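# Load green block into cart tray, park cart in bay

## Task

Set the small green block completely inside the utility cart's upper tray. Leave the cart in the yellow-taped bay with each of its four wheels within the tape and none resting on the tape. The robot must stay upright and not end up leaning, or the task fails.

## Robot and tools

ROBOT. The robot has an omnidirectional wheeled base and a column about 1.7 m tall. A carriage slides up and down the column (lift_m) and carries two six-joint arms. Each arm ends in a five-finger hand: the left hand is on the left arm and the right hand on the right. Each arm base sits about 0.57 m + lift_m above the floor, and carriage parts hang about 0.15 m lower. A hand point reaches about 0.78 m from its shoulder but only about 0.4 m below its arm base. The parked arm pose is joints 1-6 = 0, 0.05, 0.05, 1.45, 0, 0. With both arms parked the robot is about 0.85 m wide and 0.65 m long.

CAMERAS. carriage_camera is fixed on the carriage and looks forward, tilted about 20 degrees down. left_wrist_camera and right_wrist_camera sit on the little-finger side of each wrist and aim at that hand's point. All images are 672x504 pixels.

FRAMES. The base frame is in metres, with its origin on the floor under the base centre: x forward, y left, z up. The left_hand and right_hand readings give each hand point in this frame. The true hand is usually somewhat lower than the reading, especially at long reach. base_odometry is given in the frame the base had at scene start. It only counts wheel turns, so slip and drift distort it. Heading is in radians, positive to the left, from -3.142 to 3.142.

move. Its fields are base, joints, speeds, min_time_s, cameras and blocking.
- base holds exactly one key, and each is an offset from where the base last reported itself: translate_m (metres, forward positive, -2 to 2), strafe_m (metres, left positive, -2 to 2) or rotate_rad (radians, counter-clockwise positive, -6.3 to 6.3).
- joints is one flat object for both arms, with absolute targets keyed by name.
  - lift_m: carriage height, 0 to 1 m.
  - <side>_joint1_rad: yaw about vertical, 0 forward, positive left, -2.617 to 3.054.
  - joint2: shoulder, 0 to 3.141; 0 is upper arm back and level, 1.57 upright, 3.14 forward and level.
  - joint3: elbow, 0 folded to 3.141 straight.
  - joint4: wrist pitch, -1.57 to 1.57, positive lifts the fingertips.
  - joint5: wrist yaw, -1.57 to 1.57, positive swings the fingertips to the right.
  - joint6: hand roll, -2.094 to 2.094, positive clockwise viewed from the forearm.
  - With joints 5 and 6 at 0, a level hand has its palm facing down.
  - Finger keys <side>_hand_little, _ring, _middle, _index, _thumb_bend and _thumb_turn run from -1 to 1. For fingers and bend, +1 is straight and -1 curled; for thumb_turn, +1 is beside the palm and -1 is opposite the fingers.
  - <side>_hand_force_limit (-1 to 1) sets the closing force where a finger halts, roughly 0 to 10 N (thumb 15 N).
  - <side>_hand_speed (-0.96 to 1) sets finger speed. At start the speed is -0.8 and the force limit is 0. Use -0.94 or lower for a gentle grasp.
  - Fingers only start when their own target changes by 0.002 or more.
  - Wrapping the thumb in front lets the hand hold objects about 3.5 to 6.5 cm thick.
- speeds caps this action only: translate_m and strafe_m 0.02-0.5 m/s, rotate_rad 0.05-1.57 rad/s, lift_m 0.02-0.27 m/s (default 0.25).
- min_time_s (0.1-8 s) is the shortest duration for each arm motion. A value of 2 or more gives straighter, slower hand paths.
- cameras is a list of names or ["all"]; [] means none.
- blocking=false returns within about 0.5 s while motion continues, and wait(0) then reports an "earlier move" line.
- Joints or the base that a new move leaves out keep their old targets. No action runs past about 14-15 s.

OTHER TOOLS.
- wait(seconds 0-10, cameras) lets time pass without commanding anything.
- stop(cameras) brakes running motions, but the base still coasts a little.
- zoom_image(camera, region [x0,y0,x1,y1] in pixels, at most 504 by 504) enlarges part of that camera's newest image.
- show_instructions shows the reference pages.
- finished_scene (scene 1) ends the scene for good. The goal must still hold without the robot.

RESULTS.
- base_status and joint_status per motion read done, moving, off_target (resting short, possibly still pushing), not_followed (an arm command withheld because the arms would come too close), contact_stop, time_out or limit_stop_at_motor_heat.
- After an unplanned stop or a refused call, the remaining move/wait/finished_scene calls in the same reply are skipped.
- joint_positions gives the readings. on_its_own lists actions the robot took unasked.
- motor_effort is a percent of maximum, with the peak in brackets. The lift effort shows only heavy loads.
- <side>_hand_stopped_by gives six words for little, ring, middle, index, thumb_bend, thumb_turn: moving, target, force, stalled or fault.
- <side>_<motor>_load_n is fingertip force in newtons. Positive means pushed open; a value near 0 after grasping means the grip is lost.
- Joint torques are listed in arm-joint order.
- Motor temperatures are listed per arm. A MOTOR HOT line appears at 75 °C. At 100 °C that arm goes limp for 30-60 s; resend its targets afterward.

CAUTIONS.
- Default base speeds turn any contact into a hard hit, so approach the cart and other things slowly.
- A slow drive can shove the cart along and still read done. Watch the cart with the cameras and check that its wheels clear the tape.
- Pulling or driving away from something held firmly makes the robot pitch forward and can tip it. So can a high carriage, stretched or loaded arms, and abrupt stops. Watch for a lean in the images or hand z rising by itself.
- After a contact stop, back off about 0.2 m, or turn back the other way.
- Arms have no contact stop and keep pressing.
- Keep the two arms and hands from touching; a moderate press between them ends the scene.
- With joint 2 below 0.8, a large outward joint1 turn can strike the column.
- Do not reverse under a table edge.

- Avoid heavy force on the fingers.
- Park arms while planning or driving to limit heating.

Each tool is called after "Request:" by a JSON object that holds its "name" and its "arguments".

Reference images:

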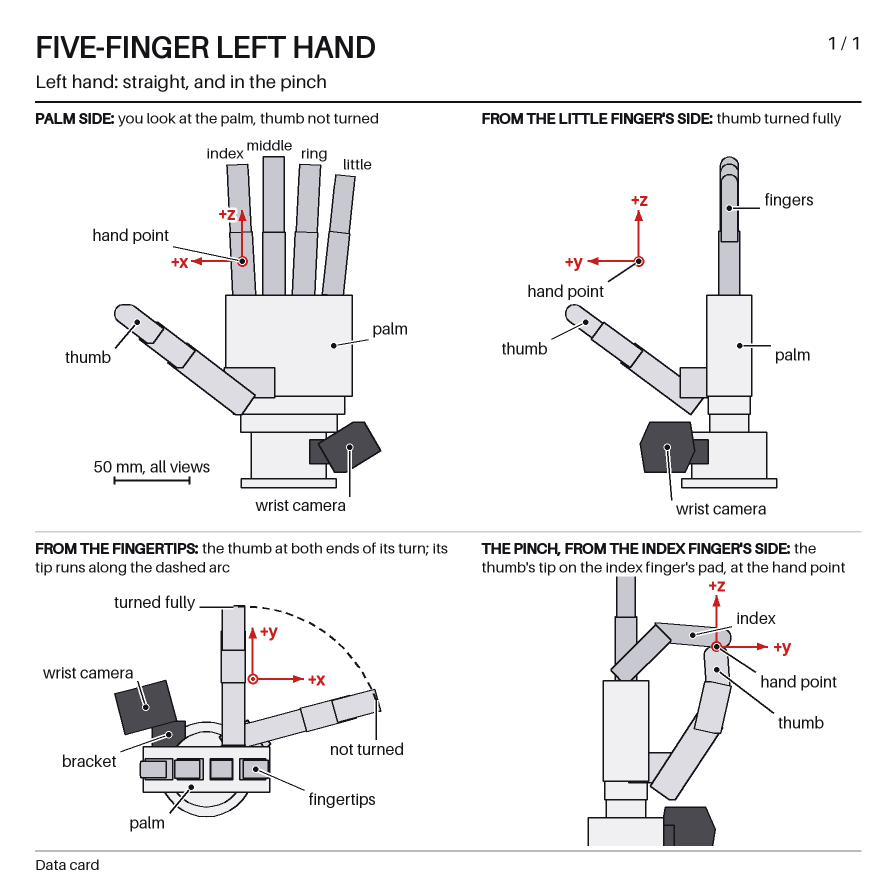

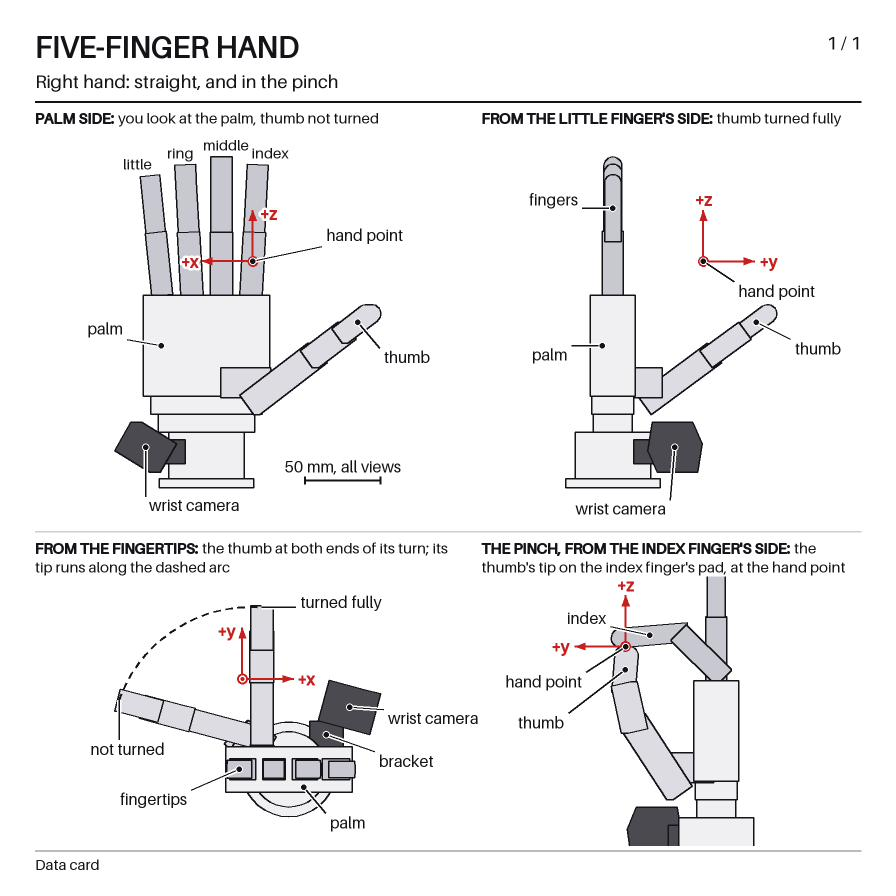

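## Session

Request:
{"name": "move", "arguments": {}}

Scene clock: 0.00 s.
Joint torques (N m): no reading
Motor temperatures (°C): left_arm=[32 39 42 39 33 33] | right_arm=[34 40 43 40 36 34]
base_odometry: x=+0.000 y=+0.000 heading=+0.000
base_status: not commanded
joint_positions: lift_m=+0.300 left_joint1_rad=+0.011 left_joint2_rad=+0.038 left_joint3_rad=+0.050 left_joint4_rad=+1.439 left_joint5_rad=-0.022 left_joint6_rad=-0.048 right_joint1_rad=+0.010 right_joint2_rad=+0.044 right_joint3_rad=+0.027 right_joint4_rad=+1.443 right_joint5_rad=+0.014 right_joint6_rad=-0.013 left_hand_little=+1.000 left_hand_ring=+1.000 left_hand_middle=+1.000 left_hand_index=+1.000 left_hand_thumb_turn=+1.000 left_hand_thumb_bend=+1.000 left_hand_force_limit=+0.000 left_hand_speed=-0.800 right_hand_little=+1.000 right_hand_ring=+1.000 right_hand_middle=+1.000 right_hand_index=+1.000 right_hand_thumb_turn=+1.000 right_hand_thumb_bend=+1.000 right_hand_force_limit=+0.000 right_hand_speed=-0.800
joint_status: not commanded
left_hand_stopped_by: target,target,target,target,target,target
right_hand_stopped_by: target,target,target,target,target,target
left_little_load_n: 0.0
left_ring_load_n: 0.0
left_middle_load_n: 0.0
left_index_load_n: 0.0
left_thumb_bend_load_n: 0.0
left_thumb_turn_load_n: 0.0
right_little_load_n: 0.0
right_ring_load_n: 0.0
right_middle_load_n: 0.0
right_index_load_n: 0.0
right_thumb_bend_load_n: 0.0
right_thumb_turn_load_n: 0.0
motor_effort: lift_m=+22 drive_wheels=-1
left_hand: x=+0.3181 y=+0.2832 z=+1.3161 quat_wxyz=(+0.693, -0.051, +0.033, -0.718) (m; base frame)
right_hand: x=+0.3275 y=-0.2832 z=+1.3079 quat_wxyz=(+0.704, -0.047, +0.055, -0.707) (m; base frame)
pictures: carriage_camera, left_wrist_camera, right_wrist_camera

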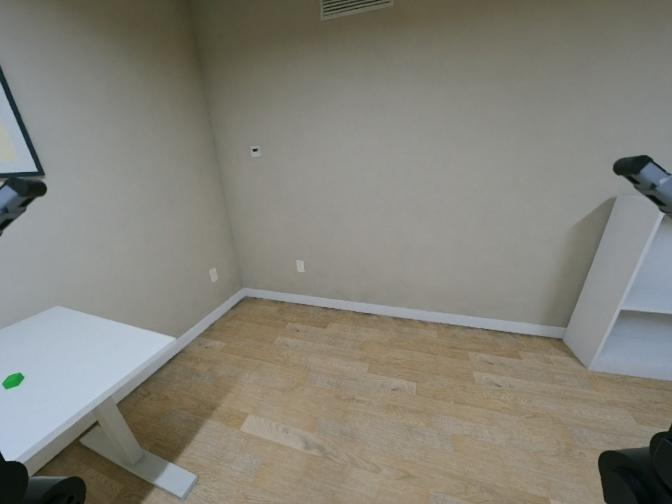

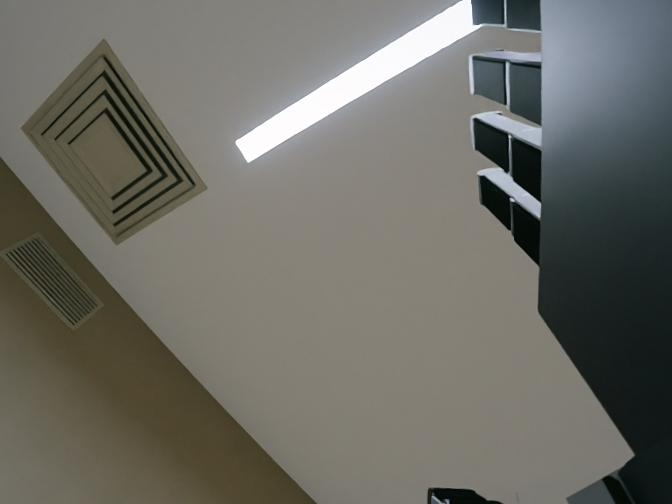

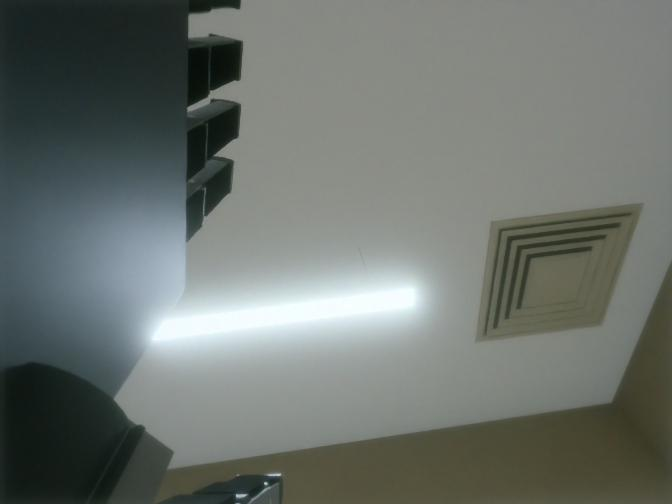

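Request:
{"name": "move", "arguments": {"base": {"rotate_rad": -0.9}, "speeds": {"rotate_rad": 0.5}, "cameras": ["carriage_camera"]}}

Request:
{"name": "move", "arguments": {"base": {"rotate_rad": -1.2}, "speeds": {"rotate_rad": 0.5}, "cameras": ["carriage_camera"]}}

Request:
{"name": "move", "arguments": {"base": {"rotate_rad": -1.2}, "speeds": {"rotate_rad": 0.5}, "cameras": ["carriage_camera"]}}

Request:
{"name": "move", "arguments": {"base": {"rotate_rad": -1.2}, "speeds": {"rotate_rad": 0.5}, "cameras": ["carriage_camera"]}}

Scene clock: 8.60 s.
Joint torques (N m): left_arm=[-0.05 3.69 5.98 0.04 -0.01 -0.04] | right_arm=[-0.12 3.56 6.87 -0.1 -0.12 0.06]
move: done
base_odometry: x=+0.000 y=+0.000 heading=-0.900
base_status: done
joint_positions: lift_m=+0.300 left_joint1_rad=+0.011 left_joint2_rad=+0.038 left_joint3_rad=+0.050 left_joint4_rad=+1.438 left_joint5_rad=-0.022 left_joint6_rad=-0.048 right_joint1_rad=+0.010 right_joint2_rad=+0.044 right_joint3_rad=+0.027 right_joint4_rad=+1.443 right_joint5_rad=+0.014 right_joint6_rad=-0.013 left_hand_little=+1.000 left_hand_ring=+1.000 left_hand_middle=+1.000 left_hand_index=+1.000 left_hand_thumb_turn=+1.000 left_hand_thumb_bend=+1.000 left_hand_force_limit=+0.000 left_hand_speed=-0.800 right_hand_little=+1.000 right_hand_ring=+1.000 right_hand_middle=+1.000 right_hand_index=+1.000 right_hand_thumb_turn=+1.000 right_hand_thumb_bend=+1.000 right_hand_force_limit=+0.000 right_hand_speed=-0.800
joint_status: not commanded
left_hand_stopped_by: target,target,target,target,target,target
right_hand_stopped_by: target,target,target,target,target,target
left_little_load_n: 0.0
left_ring_load_n: 0.0
left_middle_load_n: 0.0
left_index_load_n: 0.0
left_thumb_bend_load_n: 0.0
left_thumb_turn_load_n: 0.0
right_little_load_n: 0.0
right_ring_load_n: 0.0
right_middle_load_n: 0.0
right_index_load_n: 0.0
right_thumb_bend_load_n: 0.0
right_thumb_turn_load_n: -0.5
motor_effort: lift_m=+22(22) drive_wheels=+3(9)
left_hand: x=+0.3184 y=+0.2832 z=+1.3160 quat_wxyz=(+0.693, -0.052, +0.033, -0.718)
right_hand: x=+0.3275 y=-0.2832 z=+1.3079 quat_wxyz=(+0.704, -0.047, +0.055, -0.707)

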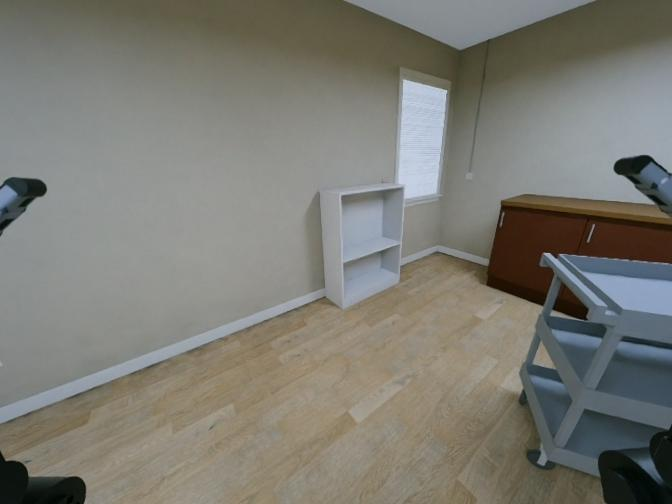

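Scene clock: 11.93 s.
Joint torques (N m): left_arm=[-0.1 3.63 6.04 0.1 0.03 -0.03] | right_arm=[-0.13 3.59 6.74 -0.13 -0.12 0.1]
move: done
base_odometry: x=+0.000 y=+0.000 heading=-2.099
base_status: done
joint_positions: lift_m=+0.300 left_joint1_rad=+0.011 left_joint2_rad=+0.038 left_joint3_rad=+0.050 left_joint4_rad=+1.437 left_joint5_rad=-0.022 left_joint6_rad=-0.048 right_joint1_rad=+0.010 right_joint2_rad=+0.044 right_joint3_rad=+0.027 right_joint4_rad=+1.443 right_joint5_rad=+0.014 right_joint6_rad=-0.013 left_hand_little=+1.000 left_hand_ring=+1.000 left_hand_middle=+1.000 left_hand_index=+1.000 left_hand_thumb_turn=+1.000 left_hand_thumb_bend=+1.000 left_hand_force_limit=+0.000 left_hand_speed=-0.800 right_hand_little=+1.000 right_hand_ring=+1.000 right_hand_middle=+1.000 right_hand_index=+1.000 right_hand_thumb_turn=+1.000 right_hand_thumb_bend=+1.000 right_hand_force_limit=+0.000 right_hand_speed=-0.800
joint_status: not commanded
left_hand_stopped_by: target,target,target,target,target,target
right_hand_stopped_by: target,target,target,target,target,target
left_little_load_n: 0.0
left_ring_load_n: 0.0
left_middle_load_n: 0.0
left_index_load_n: 0.0
left_thumb_bend_load_n: 0.0
left_thumb_turn_load_n: -0.5
right_little_load_n: 0.0
right_ring_load_n: 0.0
right_middle_load_n: 0.0
right_index_load_n: 0.0
right_thumb_bend_load_n: 0.0
right_thumb_turn_load_n: -0.5
motor_effort: lift_m=+22(22) drive_wheels=+3(9)
left_hand: x=+0.3185 y=+0.2832 z=+1.3160 quat_wxyz=(+0.693, -0.052, +0.034, -0.718)
right_hand: x=+0.3275 y=-0.2832 z=+1.3079 quat_wxyz=(+0.704, -0.047, +0.055, -0.707)

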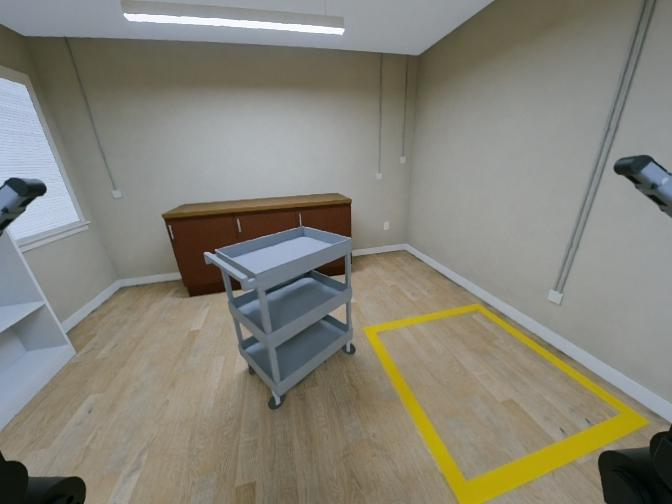

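Scene clock: 15.27 s.
Joint torques (N m): left_arm=[-0.03 3.79 6.05 0.07 0 -0.01] | right_arm=[-0.14 3.49 6.74 -0.06 -0.17 0.09]
move: done
base_odometry: x=+0.000 y=+0.000 heading=+2.984
base_status: done
joint_positions: lift_m=+0.300 left_joint1_rad=+0.011 left_joint2_rad=+0.038 left_joint3_rad=+0.050 left_joint4_rad=+1.437 left_joint5_rad=-0.022 left_joint6_rad=-0.048 right_joint1_rad=+0.010 right_joint2_rad=+0.044 right_joint3_rad=+0.027 right_joint4_rad=+1.443 right_joint5_rad=+0.014 right_joint6_rad=-0.013 left_hand_little=+1.000 left_hand_ring=+1.000 left_hand_middle=+1.000 left_hand_index=+1.000 left_hand_thumb_turn=+1.000 left_hand_thumb_bend=+1.000 left_hand_force_limit=+0.000 left_hand_speed=-0.800 right_hand_little=+1.000 right_hand_ring=+1.000 right_hand_middle=+1.000 right_hand_index=+1.000 right_hand_thumb_turn=+1.000 right_hand_thumb_bend=+1.000 right_hand_force_limit=+0.000 right_hand_speed=-0.800
joint_status: not commanded
left_hand_stopped_by: target,target,target,target,target,target
right_hand_stopped_by: target,target,target,target,target,target
left_little_load_n: 0.0
left_ring_load_n: 0.0
left_middle_load_n: 0.5
left_index_load_n: 0.0
left_thumb_bend_load_n: 0.0
left_thumb_turn_load_n: 0.0
right_little_load_n: 0.0
right_ring_load_n: 0.0
right_middle_load_n: 0.0
right_index_load_n: 0.0
right_thumb_bend_load_n: 0.0
right_thumb_turn_load_n: 0.0
motor_effort: lift_m=+22(22) drive_wheels=+3(9)
left_hand: x=+0.3186 y=+0.2832 z=+1.3159 quat_wxyz=(+0.693, -0.052, +0.034, -0.718)
right_hand: x=+0.3275 y=-0.2832 z=+1.3079 quat_wxyz=(+0.704, -0.047, +0.055, -0.707)

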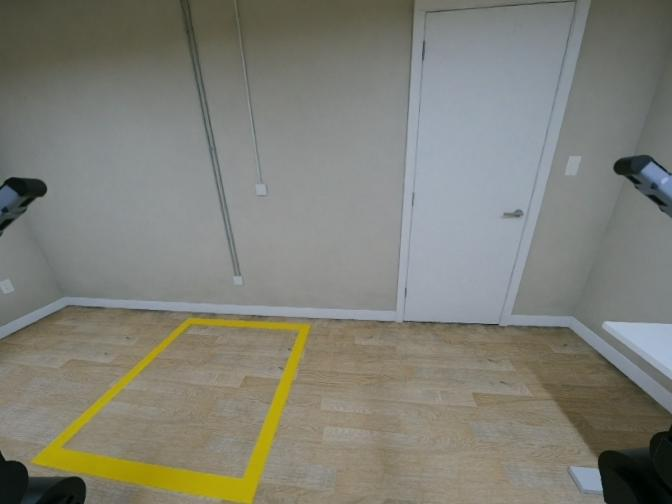

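Scene clock: 18.60 s.
Joint torques (N m): left_arm=[-0.06 3.75 6 0.09 0.01 -0.02] | right_arm=[-0.02 3.52 6.74 -0.13 -0.13 0.07]
move: done
base_odometry: x=+0.000 y=+0.000 heading=+1.784
base_status: done
joint_positions: lift_m=+0.300 left_joint1_rad=+0.011 left_joint2_rad=+0.038 left_joint3_rad=+0.050 left_joint4_rad=+1.437 left_joint5_rad=-0.022 left_joint6_rad=-0.048 right_joint1_rad=+0.010 right_joint2_rad=+0.044 right_joint3_rad=+0.027 right_joint4_rad=+1.443 right_joint5_rad=+0.014 right_joint6_rad=-0.013 left_hand_little=+1.000 left_hand_ring=+1.000 left_hand_middle=+1.000 left_hand_index=+1.000 left_hand_thumb_turn=+1.000 left_hand_thumb_bend=+1.000 left_hand_force_limit=+0.000 left_hand_speed=-0.800 right_hand_little=+1.000 right_hand_ring=+1.000 right_hand_middle=+1.000 right_hand_index=+1.000 right_hand_thumb_turn=+1.000 right_hand_thumb_bend=+1.000 right_hand_force_limit=+0.000 right_hand_speed=-0.800
joint_status: not commanded
left_hand_stopped_by: target,target,target,target,target,target
right_hand_stopped_by: target,target,target,target,target,target
left_little_load_n: 0.0
left_ring_load_n: 0.0
left_middle_load_n: 0.0
left_index_load_n: 0.0
left_thumb_bend_load_n: 0.0
left_thumb_turn_load_n: 0.0
right_little_load_n: 0.0
right_ring_load_n: 0.0
right_middle_load_n: 0.0
right_index_load_n: 0.0
right_thumb_bend_load_n: 0.0
right_thumb_turn_load_n: 0.0
motor_effort: lift_m=+22(22) drive_wheels=+3(9)
left_hand: x=+0.3186 y=+0.2832 z=+1.3159 quat_wxyz=(+0.693, -0.052, +0.034, -0.718)
right_hand: x=+0.3275 y=-0.2832 z=+1.3079 quat_wxyz=(+0.704, -0.047, +0.055, -0.707)

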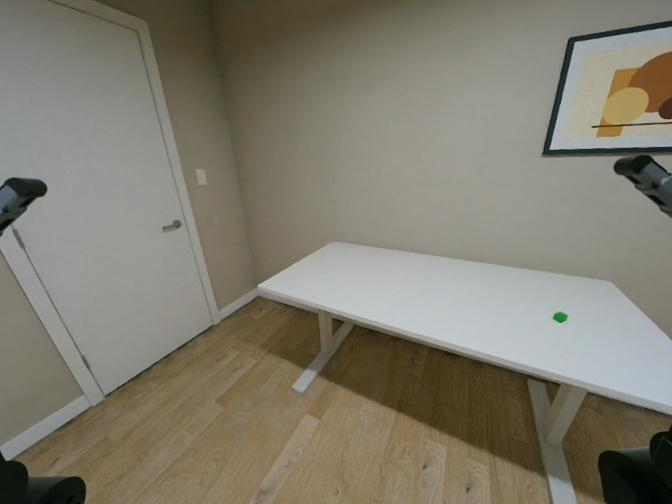

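Request:
{"name": "move", "arguments": {"base": {"rotate_rad": -0.213}, "joints": {"lift_m": 0.5}, "cameras": ["carriage_camera"]}}

Request:
{"name": "move", "arguments": {"base": {"strafe_m": -0.4}, "speeds": {"strafe_m": 0.2}, "cameras": ["carriage_camera"]}}

Scene clock: 77.90 s.
Joint torques (N m): left_arm=[-0.1 3.69 6.01 0.06 0.03 -0.03] | right_arm=[-0.09 3.6 7.02 -0.11 -0.14 0.07]
move: done
base_odometry: x=+0.000 y=+0.000 heading=+1.572
base_status: done
joint_positions: lift_m=+0.500 left_joint1_rad=+0.011 left_joint2_rad=+0.038 left_joint3_rad=+0.050 left_joint4_rad=+1.436 left_joint5_rad=-0.022 left_joint6_rad=-0.048 right_joint1_rad=+0.010 right_joint2_rad=+0.044 right_joint3_rad=+0.027 right_joint4_rad=+1.443 right_joint5_rad=+0.014 right_joint6_rad=-0.013 left_hand_little=+1.000 left_hand_ring=+1.000 left_hand_middle=+1.000 left_hand_index=+1.000 left_hand_thumb_turn=+1.000 left_hand_thumb_bend=+1.000 left_hand_force_limit=+0.000 left_hand_speed=-0.800 right_hand_little=+1.000 right_hand_ring=+1.000 right_hand_middle=+1.000 right_hand_index=+1.000 right_hand_thumb_turn=+1.000 right_hand_thumb_bend=+1.000 right_hand_force_limit=+0.000 right_hand_speed=-0.800
joint_status: all done
left_hand_stopped_by: target,target,target,target,target,target
right_hand_stopped_by: target,target,target,target,target,target
left_little_load_n: 0.0
left_ring_load_n: 0.0
left_middle_load_n: 0.0
left_index_load_n: 0.0
left_thumb_bend_load_n: 0.0
left_thumb_turn_load_n: 0.0
right_little_load_n: 0.0
right_ring_load_n: 0.0
right_middle_load_n: 0.0
right_index_load_n: 0.0
right_thumb_bend_load_n: 0.0
right_thumb_turn_load_n: 0.0
motor_effort: lift_m=+22(27) drive_wheels=+3(10)
left_hand: x=+0.3187 y=+0.2832 z=+1.5159 quat_wxyz=(+0.693, -0.052, +0.034, -0.718)
right_hand: x=+0.3275 y=-0.2832 z=+1.5079 quat_wxyz=(+0.704, -0.047, +0.055, -0.707)

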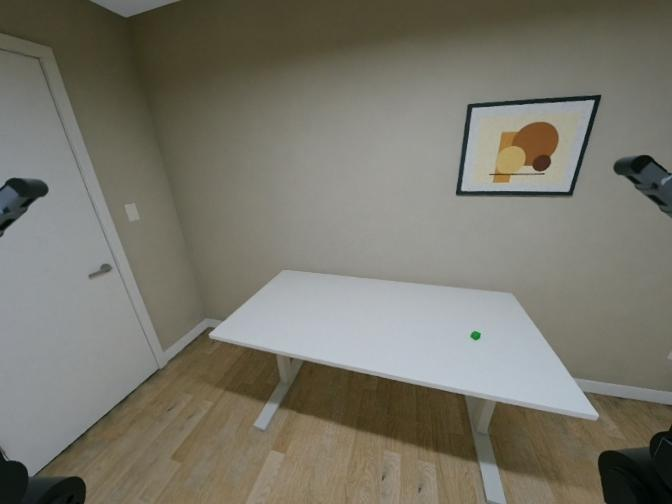

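Scene clock: 81.10 s.
Joint torques (N m): left_arm=[-0.1 3.73 6.02 0.1 0.01 -0.04] | right_arm=[0.14 3.69 6.69 -0.09 -0.12 0.07]
move: done
base_odometry: x=+0.400 y=+0.000 heading=+1.571
base_status: done
joint_positions: lift_m=+0.500 left_joint1_rad=+0.011 left_joint2_rad=+0.038 left_joint3_rad=+0.050 left_joint4_rad=+1.437 left_joint5_rad=-0.022 left_joint6_rad=-0.048 right_joint1_rad=+0.010 right_joint2_rad=+0.044 right_joint3_rad=+0.027 right_joint4_rad=+1.443 right_joint5_rad=+0.014 right_joint6_rad=-0.013 left_hand_little=+1.000 left_hand_ring=+1.000 left_hand_middle=+1.000 left_hand_index=+1.000 left_hand_thumb_turn=+1.000 left_hand_thumb_bend=+1.000 left_hand_force_limit=+0.000 left_hand_speed=-0.800 right_hand_little=+1.000 right_hand_ring=+1.000 right_hand_middle=+1.000 right_hand_index=+1.000 right_hand_thumb_turn=+1.000 right_hand_thumb_bend=+1.000 right_hand_force_limit=+0.000 right_hand_speed=-0.800
joint_status: not commanded
left_hand_stopped_by: target,target,target,target,target,target
right_hand_stopped_by: target,target,target,target,target,target
left_little_load_n: 0.0
left_ring_load_n: 0.0
left_middle_load_n: 0.0
left_index_load_n: 0.0
left_thumb_bend_load_n: 0.0
left_thumb_turn_load_n: 0.0
right_little_load_n: 0.0
right_ring_load_n: 0.0
right_middle_load_n: 0.0
right_index_load_n: 0.0
right_thumb_bend_load_n: 0.0
right_thumb_turn_load_n: 0.0
motor_effort: lift_m=+22(22) drive_wheels=-6(12)
left_hand: x=+0.3186 y=+0.2832 z=+1.5160 quat_wxyz=(+0.693, -0.052, +0.034, -0.718)
right_hand: x=+0.3275 y=-0.2832 z=+1.5079 quat_wxyz=(+0.704, -0.047, +0.055, -0.707)

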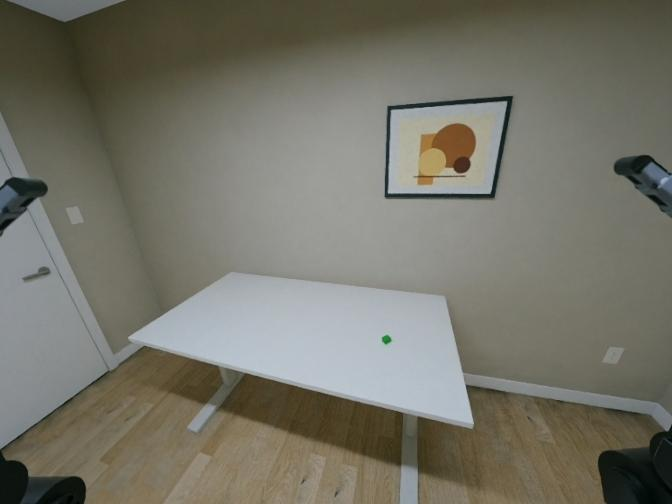

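Request:
{"name": "move", "arguments": {"base": {"translate_m": 0.28}, "speeds": {"translate_m": 0.15}, "joints": {"right_joint1_rad": 0.0, "right_joint2_rad": 1.0, "right_joint3_rad": 1.5, "right_joint4_rad": -1.2, "right_hand_thumb_turn": -1.0}, "cameras": ["carriage_camera", "right_wrist_camera"]}}

Scene clock: 94.37 s.
Joint torques (N m): left_arm=[-0.05 3.7 6.04 0.05 0.02 -0.04] | right_arm=[-0.62 -0.47 9.14 1.77 -0.07 0.07]
move: done
base_odometry: x=+0.400 y=+0.280 heading=+1.571
base_status: done
joint_positions: lift_m=+0.500 left_joint1_rad=+0.011 left_joint2_rad=+0.038 left_joint3_rad=+0.050 left_joint4_rad=+1.438 left_joint5_rad=-0.022 left_joint6_rad=-0.048 right_joint1_rad=+0.006 right_joint2_rad=+0.998 right_joint3_rad=+1.475 right_joint4_rad=-1.192 right_joint5_rad=+0.014 right_joint6_rad=-0.013 left_hand_little=+1.000 left_hand_ring=+1.000 left_hand_middle=+1.000 left_hand_index=+1.000 left_hand_thumb_turn=+1.000 left_hand_thumb_bend=+1.000 left_hand_force_limit=+0.000 left_hand_speed=-0.800 right_hand_little=+1.000 right_hand_ring=+1.000 right_hand_middle=+1.000 right_hand_index=+1.000 right_hand_thumb_turn=-1.000 right_hand_thumb_bend=+1.000 right_hand_force_limit=+0.000 right_hand_speed=-0.800
joint_status: all done
left_hand_stopped_by: target,target,target,target,target,target
right_hand_stopped_by: target,target,target,target,target,target
left_little_load_n: 0.0
left_ring_load_n: 0.0
left_middle_load_n: 0.0
left_index_load_n: 0.0
left_thumb_bend_load_n: 0.0
left_thumb_turn_load_n: 0.0
right_little_load_n: 0.0
right_ring_load_n: 0.0
right_middle_load_n: -0.5
right_index_load_n: -0.5
right_thumb_bend_load_n: 0.0
right_thumb_turn_load_n: 0.0
motor_effort: lift_m=+22(22) drive_wheels=-4(8)
left_hand: x=+0.3182 y=+0.2832 z=+1.5161 quat_wxyz=(+0.693, -0.051, +0.033, -0.718)
right_hand: x=+0.4570 y=-0.2828 z=+1.3491 quat_wxyz=(+0.288, -0.647, +0.639, -0.299)

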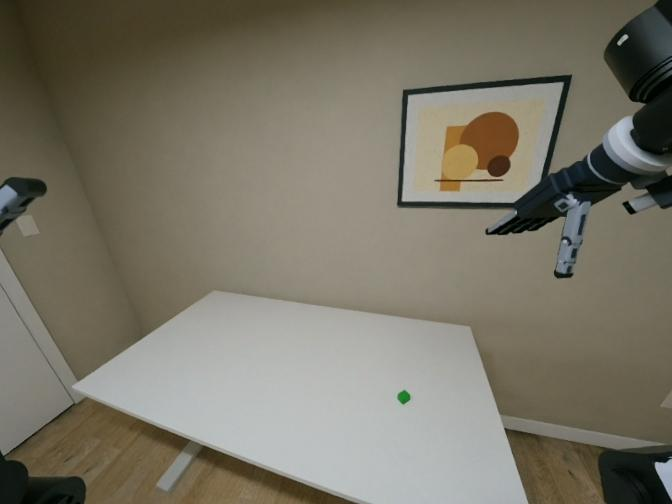

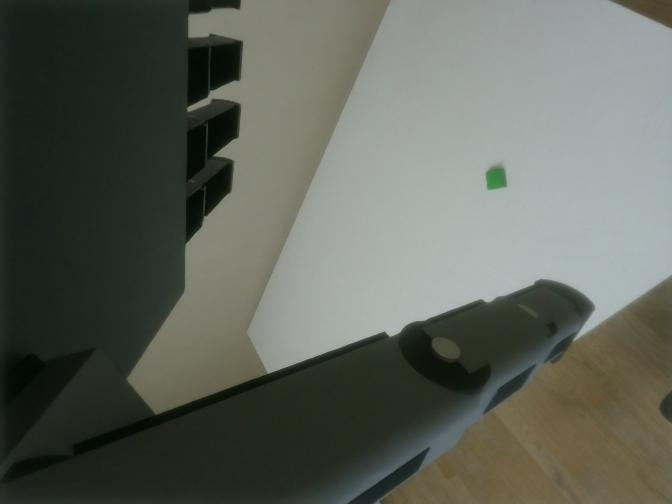

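Request:
{"name": "zoom_image", "arguments": {"camera": "right_wrist_camera", "region": [440, 130, 560, 230]}}

Request:
{"name": "zoom_image", "arguments": {"camera": "carriage_camera", "region": [364, 367, 444, 427]}}

Scaled by 4.200.

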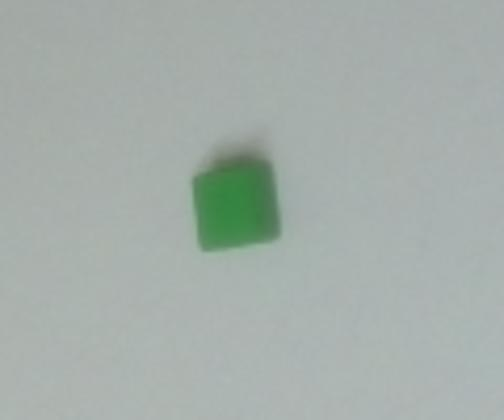

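Scaled by 6.300.

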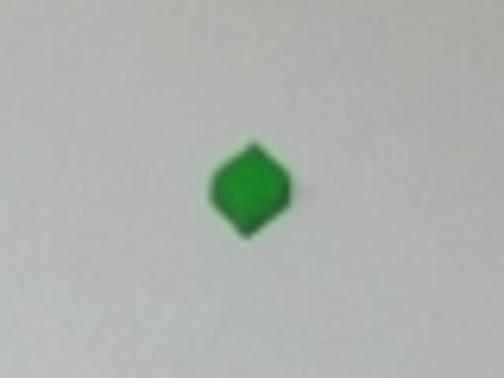

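Request:
{"name": "move", "arguments": {"base": {"translate_m": -0.085}, "joints": {"right_joint2_rad": 2.0, "right_joint3_rad": 1.7, "right_joint4_rad": -0.45}, "cameras": []}}

Request:
{"name": "move", "arguments": {"base": {"strafe_m": -0.38}, "speeds": {"strafe_m": 0.3}}}

Request:
{"name": "move", "arguments": {"base": {"rotate_rad": 0.61}, "cameras": ["carriage_camera", "right_wrist_camera"], "speeds": {"rotate_rad": 0.5}}}

Scene clock: 125.43 s.
Joint torques (N m): left_arm=[-0.08 3.67 6.05 0.07 0.02 -0.05] | right_arm=[-0.44 -8.98 11.06 1.97 -0.08 0.11]
Motor temperatures (°C): left_arm=[32 38 45 37 33 33] | right_arm=[34 39 49 46 35 34]
move: done
base_odometry: x=+0.400 y=+0.195 heading=+1.571
base_status: done
joint_positions: lift_m=+0.500 left_joint1_rad=+0.011 left_joint2_rad=+0.038 left_joint3_rad=+0.050 left_joint4_rad=+1.440 left_joint5_rad=-0.022 left_joint6_rad=-0.048 right_joint1_rad=+0.006 right_joint2_rad=+1.996 right_joint3_rad=+1.673 right_joint4_rad=-0.473 right_joint5_rad=+0.014 right_joint6_rad=-0.013 left_hand_little=+1.000 left_hand_ring=+1.000 left_hand_middle=+1.000 left_hand_index=+1.000 left_hand_thumb_turn=+1.000 left_hand_thumb_bend=+1.000 left_hand_force_limit=+0.000 left_hand_speed=-0.800 right_hand_little=+1.000 right_hand_ring=+1.000 right_hand_middle=+1.000 right_hand_index=+1.000 right_hand_thumb_turn=-1.000 right_hand_thumb_bend=+1.000 right_hand_force_limit=+0.000 right_hand_speed=-0.800
joint_status: all done
left_hand_stopped_by: target,target,target,target,target,target
right_hand_stopped_by: target,target,target,target,target,target
left_little_load_n: 0.0
left_ring_load_n: -0.5
left_middle_load_n: 0.0
left_index_load_n: 0.0
left_thumb_bend_load_n: 0.0
left_thumb_turn_load_n: 0.0
right_little_load_n: 0.0
right_ring_load_n: 0.0
right_middle_load_n: 0.0
right_index_load_n: 0.0
right_thumb_bend_load_n: 0.0
right_thumb_turn_load_n: 0.0
motor_effort: lift_m=+21(22) drive_wheels=+2(12)
left_hand: x=+0.3179 y=+0.2832 z=+1.5162 quat_wxyz=(+0.693, -0.051, +0.033, -0.718)
right_hand: x=+0.7517 y=-0.2810 z=+1.1683 quat_wxyz=(+0.262, -0.659, +0.650, -0.272)

Scene clock: 128.20 s.
Joint torques (N m): left_arm=[-0.09 3.64 6.12 0.03 0.04 -0.05] | right_arm=[-0.32 -9.03 11.11 1.91 -0.1 0.1]
move: done
base_odometry: x=+0.780 y=+0.195 heading=+1.571
base_status: done
joint_positions: lift_m=+0.500 left_joint1_rad=+0.011 left_joint2_rad=+0.038 left_joint3_rad=+0.050 left_joint4_rad=+1.440 left_joint5_rad=-0.022 left_joint6_rad=-0.048 right_joint1_rad=+0.000 right_joint2_rad=+1.996 right_joint3_rad=+1.673 right_joint4_rad=-0.471 right_joint5_rad=+0.014 right_joint6_rad=-0.013 left_hand_little=+1.000 left_hand_ring=+1.000 left_hand_middle=+1.000 left_hand_index=+1.000 left_hand_thumb_turn=+1.000 left_hand_thumb_bend=+1.000 left_hand_force_limit=+0.000 left_hand_speed=-0.800 right_hand_little=+1.000 right_hand_ring=+1.000 right_hand_middle=+1.000 right_hand_index=+1.000 right_hand_thumb_turn=-1.000 right_hand_thumb_bend=+1.000 right_hand_force_limit=+0.000 right_hand_speed=-0.800
joint_status: not commanded
left_hand_stopped_by: target,target,target,target,target,target
right_hand_stopped_by: target,target,target,target,target,target
left_little_load_n: 0.0
left_ring_load_n: 0.0
left_middle_load_n: 0.0
left_index_load_n: 0.0
left_thumb_bend_load_n: 0.0
left_thumb_turn_load_n: 0.0
right_little_load_n: 0.0
right_ring_load_n: 0.0
right_middle_load_n: 0.0
right_index_load_n: 0.0
right_thumb_bend_load_n: 0.0
right_thumb_turn_load_n: 0.0
motor_effort: lift_m=+21(22) drive_wheels=-3(10)
left_hand: x=+0.3178 y=+0.2831 z=+1.5162 quat_wxyz=(+0.693, -0.051, +0.033, -0.718)
right_hand: x=+0.7523 y=-0.2840 z=+1.1686 quat_wxyz=(+0.261, -0.657, +0.652, -0.274)
pictures: none

Scene clock: 130.37 s.
Joint torques (N m): left_arm=[-0.01 3.64 6.08 0.06 0.01 -0.04] | right_arm=[-0.14 -9.05 11.28 1.89 -0.11 0.1]
move: done
base_odometry: x=+0.780 y=+0.195 heading=+2.181
base_status: done
joint_positions: lift_m=+0.500 left_joint1_rad=+0.011 left_joint2_rad=+0.038 left_joint3_rad=+0.050 left_joint4_rad=+1.438 left_joint5_rad=-0.022 left_joint6_rad=-0.048 right_joint1_rad=+0.003 right_joint2_rad=+1.996 right_joint3_rad=+1.673 right_joint4_rad=-0.467 right_joint5_rad=+0.015 right_joint6_rad=-0.013 left_hand_little=+1.000 left_hand_ring=+1.000 left_hand_middle=+1.000 left_hand_index=+1.000 left_hand_thumb_turn=+1.000 left_hand_thumb_bend=+1.000 left_hand_force_limit=+0.000 left_hand_speed=-0.800 right_hand_little=+1.000 right_hand_ring=+1.000 right_hand_middle=+1.000 right_hand_index=+1.000 right_hand_thumb_turn=-1.000 right_hand_thumb_bend=+1.000 right_hand_force_limit=+0.000 right_hand_speed=-0.800
joint_status: not commanded
left_hand_stopped_by: target,target,target,target,target,target
right_hand_stopped_by: target,target,target,target,target,target
left_little_load_n: 0.0
left_ring_load_n: 0.0
left_middle_load_n: 0.0
left_index_load_n: 0.0
left_thumb_bend_load_n: 0.0
left_thumb_turn_load_n: 0.0
right_little_load_n: 0.0
right_ring_load_n: 0.0
right_middle_load_n: 0.0
right_index_load_n: 0.0
right_thumb_bend_load_n: 0.0
right_thumb_turn_load_n: 0.0
motor_effort: lift_m=+22(22) drive_wheels=+3(10)
left_hand: x=+0.3184 y=+0.2831 z=+1.5160 quat_wxyz=(+0.693, -0.051, +0.034, -0.718)
right_hand: x=+0.7531 y=-0.2827 z=+1.1691 quat_wxyz=(+0.263, -0.657, +0.651, -0.275)

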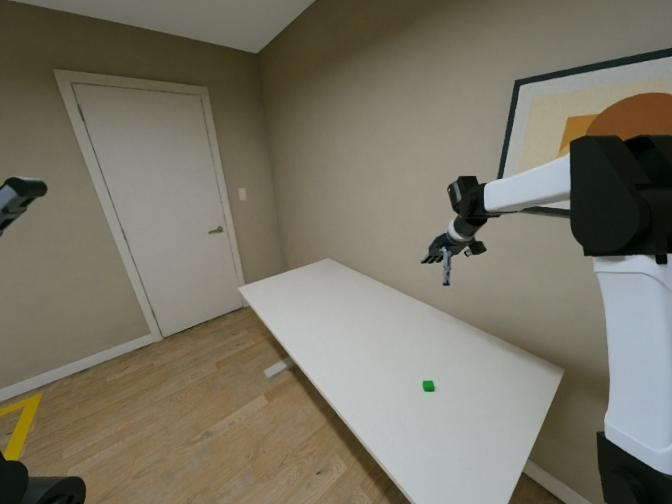

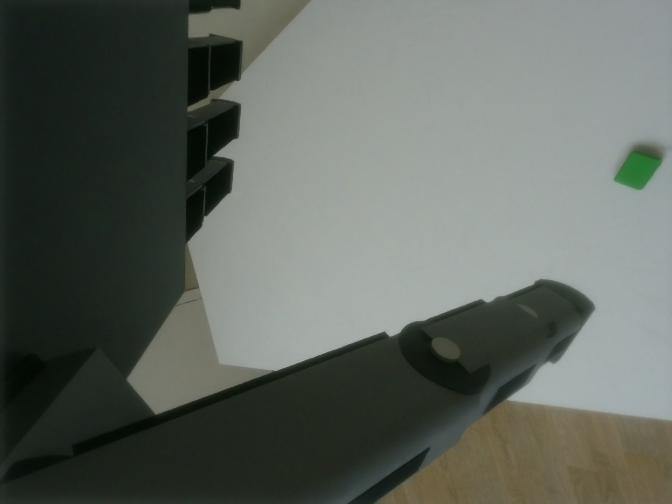

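Request:
{"name": "move", "arguments": {"joints": {"right_joint1_rad": -0.03, "right_joint2_rad": 2.47, "right_joint3_rad": 1.143, "right_joint4_rad": 0.626, "right_hand_index": 0.1, "right_hand_middle": 0.1, "right_hand_ring": 0.4, "right_hand_little": 0.4}, "min_time_s": 3, "cameras": ["carriage_camera", "right_wrist_camera"]}}

Request:
{"name": "zoom_image", "arguments": {"camera": "carriage_camera", "region": [378, 330, 498, 430]}}

Scene clock: 147.47 s.
Joint torques (N m): left_arm=[-0.13 3.73 6.11 0.08 0.02 -0.01] | right_arm=[-0.62 -8.87 4.74 2.04 -0.04 0.07]
Motor temperatures (°C): left_arm=[32 37 45 37 33 33] | right_arm=[33 45 49 47 35 34]
move: done
base_odometry: x=+0.780 y=+0.195 heading=+2.181
base_status: not commanded
joint_positions: lift_m=+0.500 left_joint1_rad=+0.011 left_joint2_rad=+0.038 left_joint3_rad=+0.050 left_joint4_rad=+1.438 left_joint5_rad=-0.022 left_joint6_rad=-0.048 right_joint1_rad=-0.024 right_joint2_rad=+2.459 right_joint3_rad=+1.148 right_joint4_rad=+0.601 right_joint5_rad=+0.015 right_joint6_rad=-0.013 left_hand_little=+1.000 left_hand_ring=+1.000 left_hand_middle=+1.000 left_hand_index=+1.000 left_hand_thumb_turn=+1.000 left_hand_thumb_bend=+1.000 left_hand_force_limit=+0.000 left_hand_speed=-0.800 right_hand_little=+0.400 right_hand_ring=+0.400 right_hand_middle=+0.100 right_hand_index=+0.100 right_hand_thumb_turn=-1.000 right_hand_thumb_bend=+1.000 right_hand_force_limit=+0.000 right_hand_speed=-0.800
joint_status: all done
left_hand_stopped_by: target,target,target,target,target,target
right_hand_stopped_by: target,target,target,target,target,target
left_little_load_n: 0.0
left_ring_load_n: 0.0
left_middle_load_n: 0.0
left_index_load_n: 0.0
left_thumb_bend_load_n: 0.0
left_thumb_turn_load_n: 0.0
right_little_load_n: 0.0
right_ring_load_n: 0.0
right_middle_load_n: 0.0
right_index_load_n: 0.0
right_thumb_bend_load_n: 0.0
right_thumb_turn_load_n: 0.0
motor_effort: lift_m=+22(22) drive_wheels=+3(4)
left_hand: x=+0.3184 y=+0.2831 z=+1.5160 quat_wxyz=(+0.693, -0.051, +0.034, -0.718)
right_hand: x=+0.7376 y=-0.2966 z=+0.9076 quat_wxyz=(+0.285, -0.637, +0.648, -0.305)

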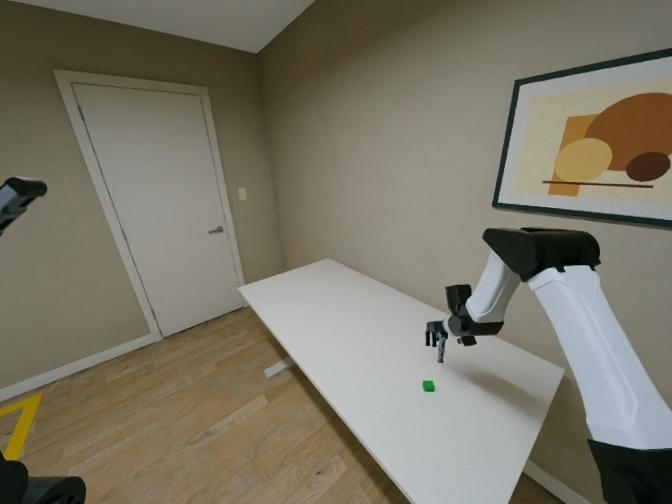

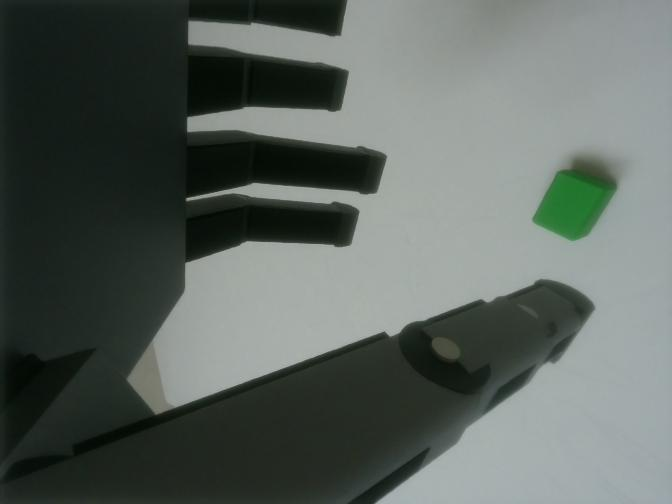

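Scaled by 4.200.

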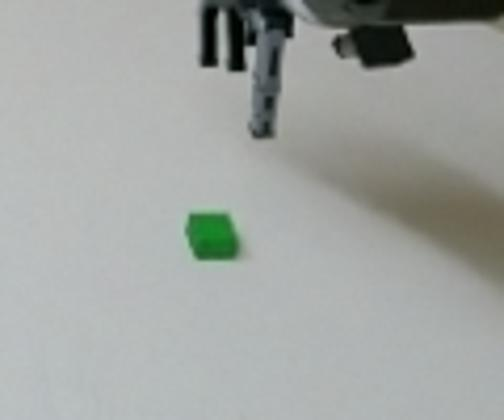

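Request:
{"name": "move", "arguments": {"joints": {"lift_m": 0.43}, "speeds": {"lift_m": 0.08}, "cameras": ["carriage_camera", "right_wrist_camera"]}}

Request:
{"name": "zoom_image", "arguments": {"camera": "carriage_camera", "region": [378, 290, 498, 390]}}

Scene clock: 153.97 s.
Joint torques (N m): left_arm=[-0.08 3.77 6.06 0.03 0.04 -0.06] | right_arm=[-0.5 -9.69 4.89 1.98 -0.14 0.09]
move: done
base_odometry: x=+0.780 y=+0.195 heading=+2.181
base_status: not commanded
joint_positions: lift_m=+0.430 left_joint1_rad=+0.011 left_joint2_rad=+0.038 left_joint3_rad=+0.050 left_joint4_rad=+1.439 left_joint5_rad=-0.022 left_joint6_rad=-0.048 right_joint1_rad=-0.024 right_joint2_rad=+2.466 right_joint3_rad=+1.147 right_joint4_rad=+0.613 right_joint5_rad=+0.015 right_joint6_rad=-0.013 left_hand_little=+1.000 left_hand_ring=+1.000 left_hand_middle=+1.000 left_hand_index=+1.000 left_hand_thumb_turn=+1.000 left_hand_thumb_bend=+1.000 left_hand_force_limit=+0.000 left_hand_speed=-0.800 right_hand_little=+0.400 right_hand_ring=+0.400 right_hand_middle=+0.100 right_hand_index=+0.100 right_hand_thumb_turn=-1.000 right_hand_thumb_bend=+1.000 right_hand_force_limit=+0.000 right_hand_speed=-0.800
joint_status: all done
left_hand_stopped_by: target,target,target,target,target,target
right_hand_stopped_by: target,target,target,target,target,target
left_little_load_n: 0.0
left_ring_load_n: 0.0
left_middle_load_n: 0.0
left_index_load_n: 0.0
left_thumb_bend_load_n: 0.0
left_thumb_turn_load_n: 0.0
right_little_load_n: 0.0
right_ring_load_n: 0.0
right_middle_load_n: 0.0
right_index_load_n: 0.0
right_thumb_bend_load_n: 0.0
right_thumb_turn_load_n: 0.0
motor_effort: lift_m=+21(22) drive_wheels=+3(3)
left_hand: x=+0.3181 y=+0.2831 z=+1.4462 quat_wxyz=(+0.693, -0.051, +0.033, -0.718)
right_hand: x=+0.7381 y=-0.2966 z=+0.8360 quat_wxyz=(+0.286, -0.636, +0.648, -0.306)

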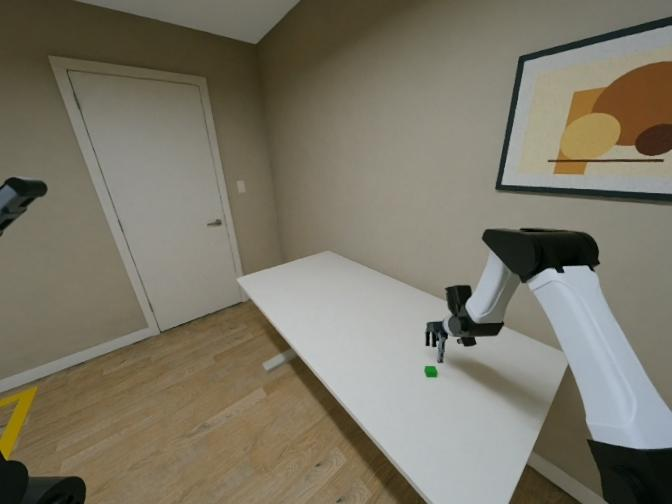

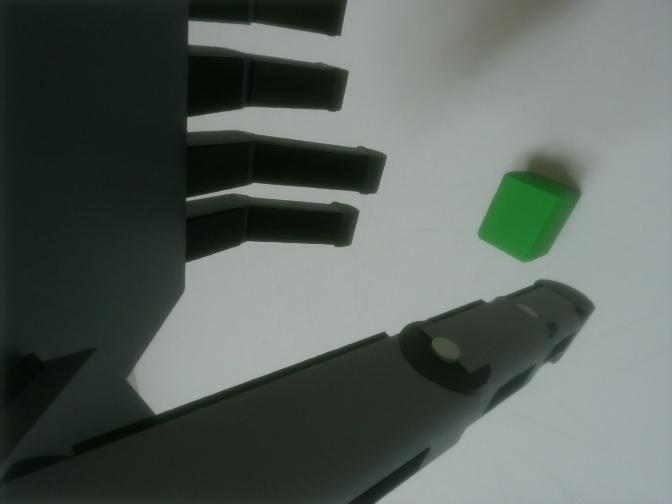

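Scaled by 4.200.

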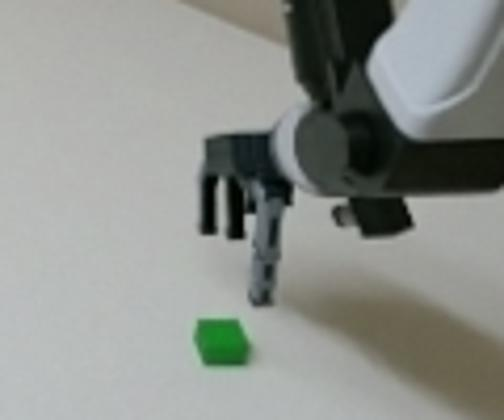

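Request:
{"name": "move", "arguments": {"joints": {"lift_m": 0.37}, "speeds": {"lift_m": 0.08}, "cameras": ["carriage_camera", "right_wrist_camera"]}}

Request:
{"name": "zoom_image", "arguments": {"camera": "carriage_camera", "region": [378, 290, 498, 390]}}

Scene clock: 180.20 s.
Joint torques (N m): left_arm=[-0.09 3.75 6.09 0.06 0.01 -0.03] | right_arm=[-0.55 -9.88 4.75 1.89 -0.12 0.09]
move: done
base_odometry: x=+0.780 y=+0.195 heading=+2.181
base_status: not commanded
joint_positions: lift_m=+0.370 left_joint1_rad=+0.011 left_joint2_rad=+0.038 left_joint3_rad=+0.050 left_joint4_rad=+1.439 left_joint5_rad=-0.022 left_joint6_rad=-0.048 right_joint1_rad=-0.024 right_joint2_rad=+2.469 right_joint3_rad=+1.146 right_joint4_rad=+0.618 right_joint5_rad=+0.015 right_joint6_rad=-0.013 left_hand_little=+1.000 left_hand_ring=+1.000 left_hand_middle=+1.000 left_hand_index=+1.000 left_hand_thumb_turn=+1.000 left_hand_thumb_bend=+1.000 left_hand_force_limit=+0.000 left_hand_speed=-0.800 right_hand_little=+0.400 right_hand_ring=+0.400 right_hand_middle=+0.100 right_hand_index=+0.100 right_hand_thumb_turn=-1.000 right_hand_thumb_bend=+1.000 right_hand_force_limit=+0.000 right_hand_speed=-0.800
joint_status: all done
left_hand_stopped_by: target,target,target,target,target,target
right_hand_stopped_by: target,target,target,target,target,target
left_little_load_n: 0.0
left_ring_load_n: 0.0
left_middle_load_n: 0.0
left_index_load_n: 0.0
left_thumb_bend_load_n: 0.0
left_thumb_turn_load_n: 0.0
right_little_load_n: 0.0
right_ring_load_n: 0.0
right_middle_load_n: 0.0
right_index_load_n: 0.0
right_thumb_bend_load_n: 0.0
right_thumb_turn_load_n: 0.0
motor_effort: lift_m=+21(22) drive_wheels=+3(3)
left_hand: x=+0.3180 y=+0.2831 z=+1.3862 quat_wxyz=(+0.693, -0.051, +0.033, -0.718)
right_hand: x=+0.7375 y=-0.2966 z=+0.7748 quat_wxyz=(+0.286, -0.636, +0.648, -0.306)

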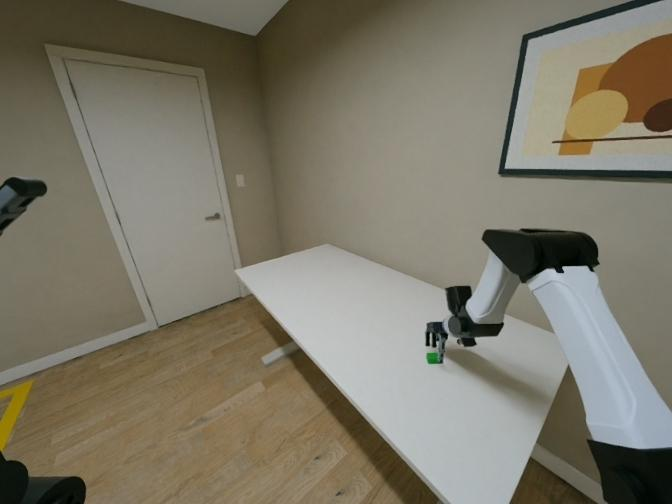

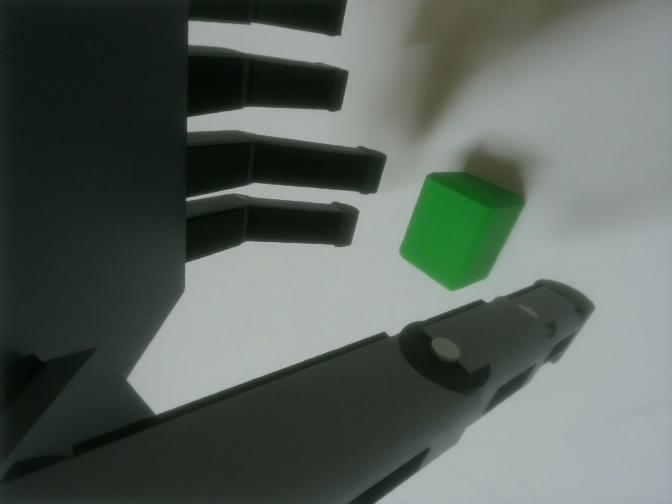

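Scaled by 4.200.

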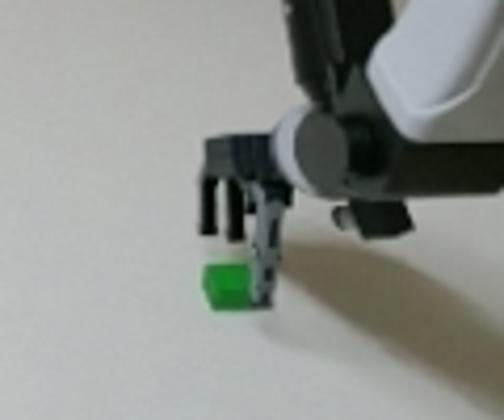

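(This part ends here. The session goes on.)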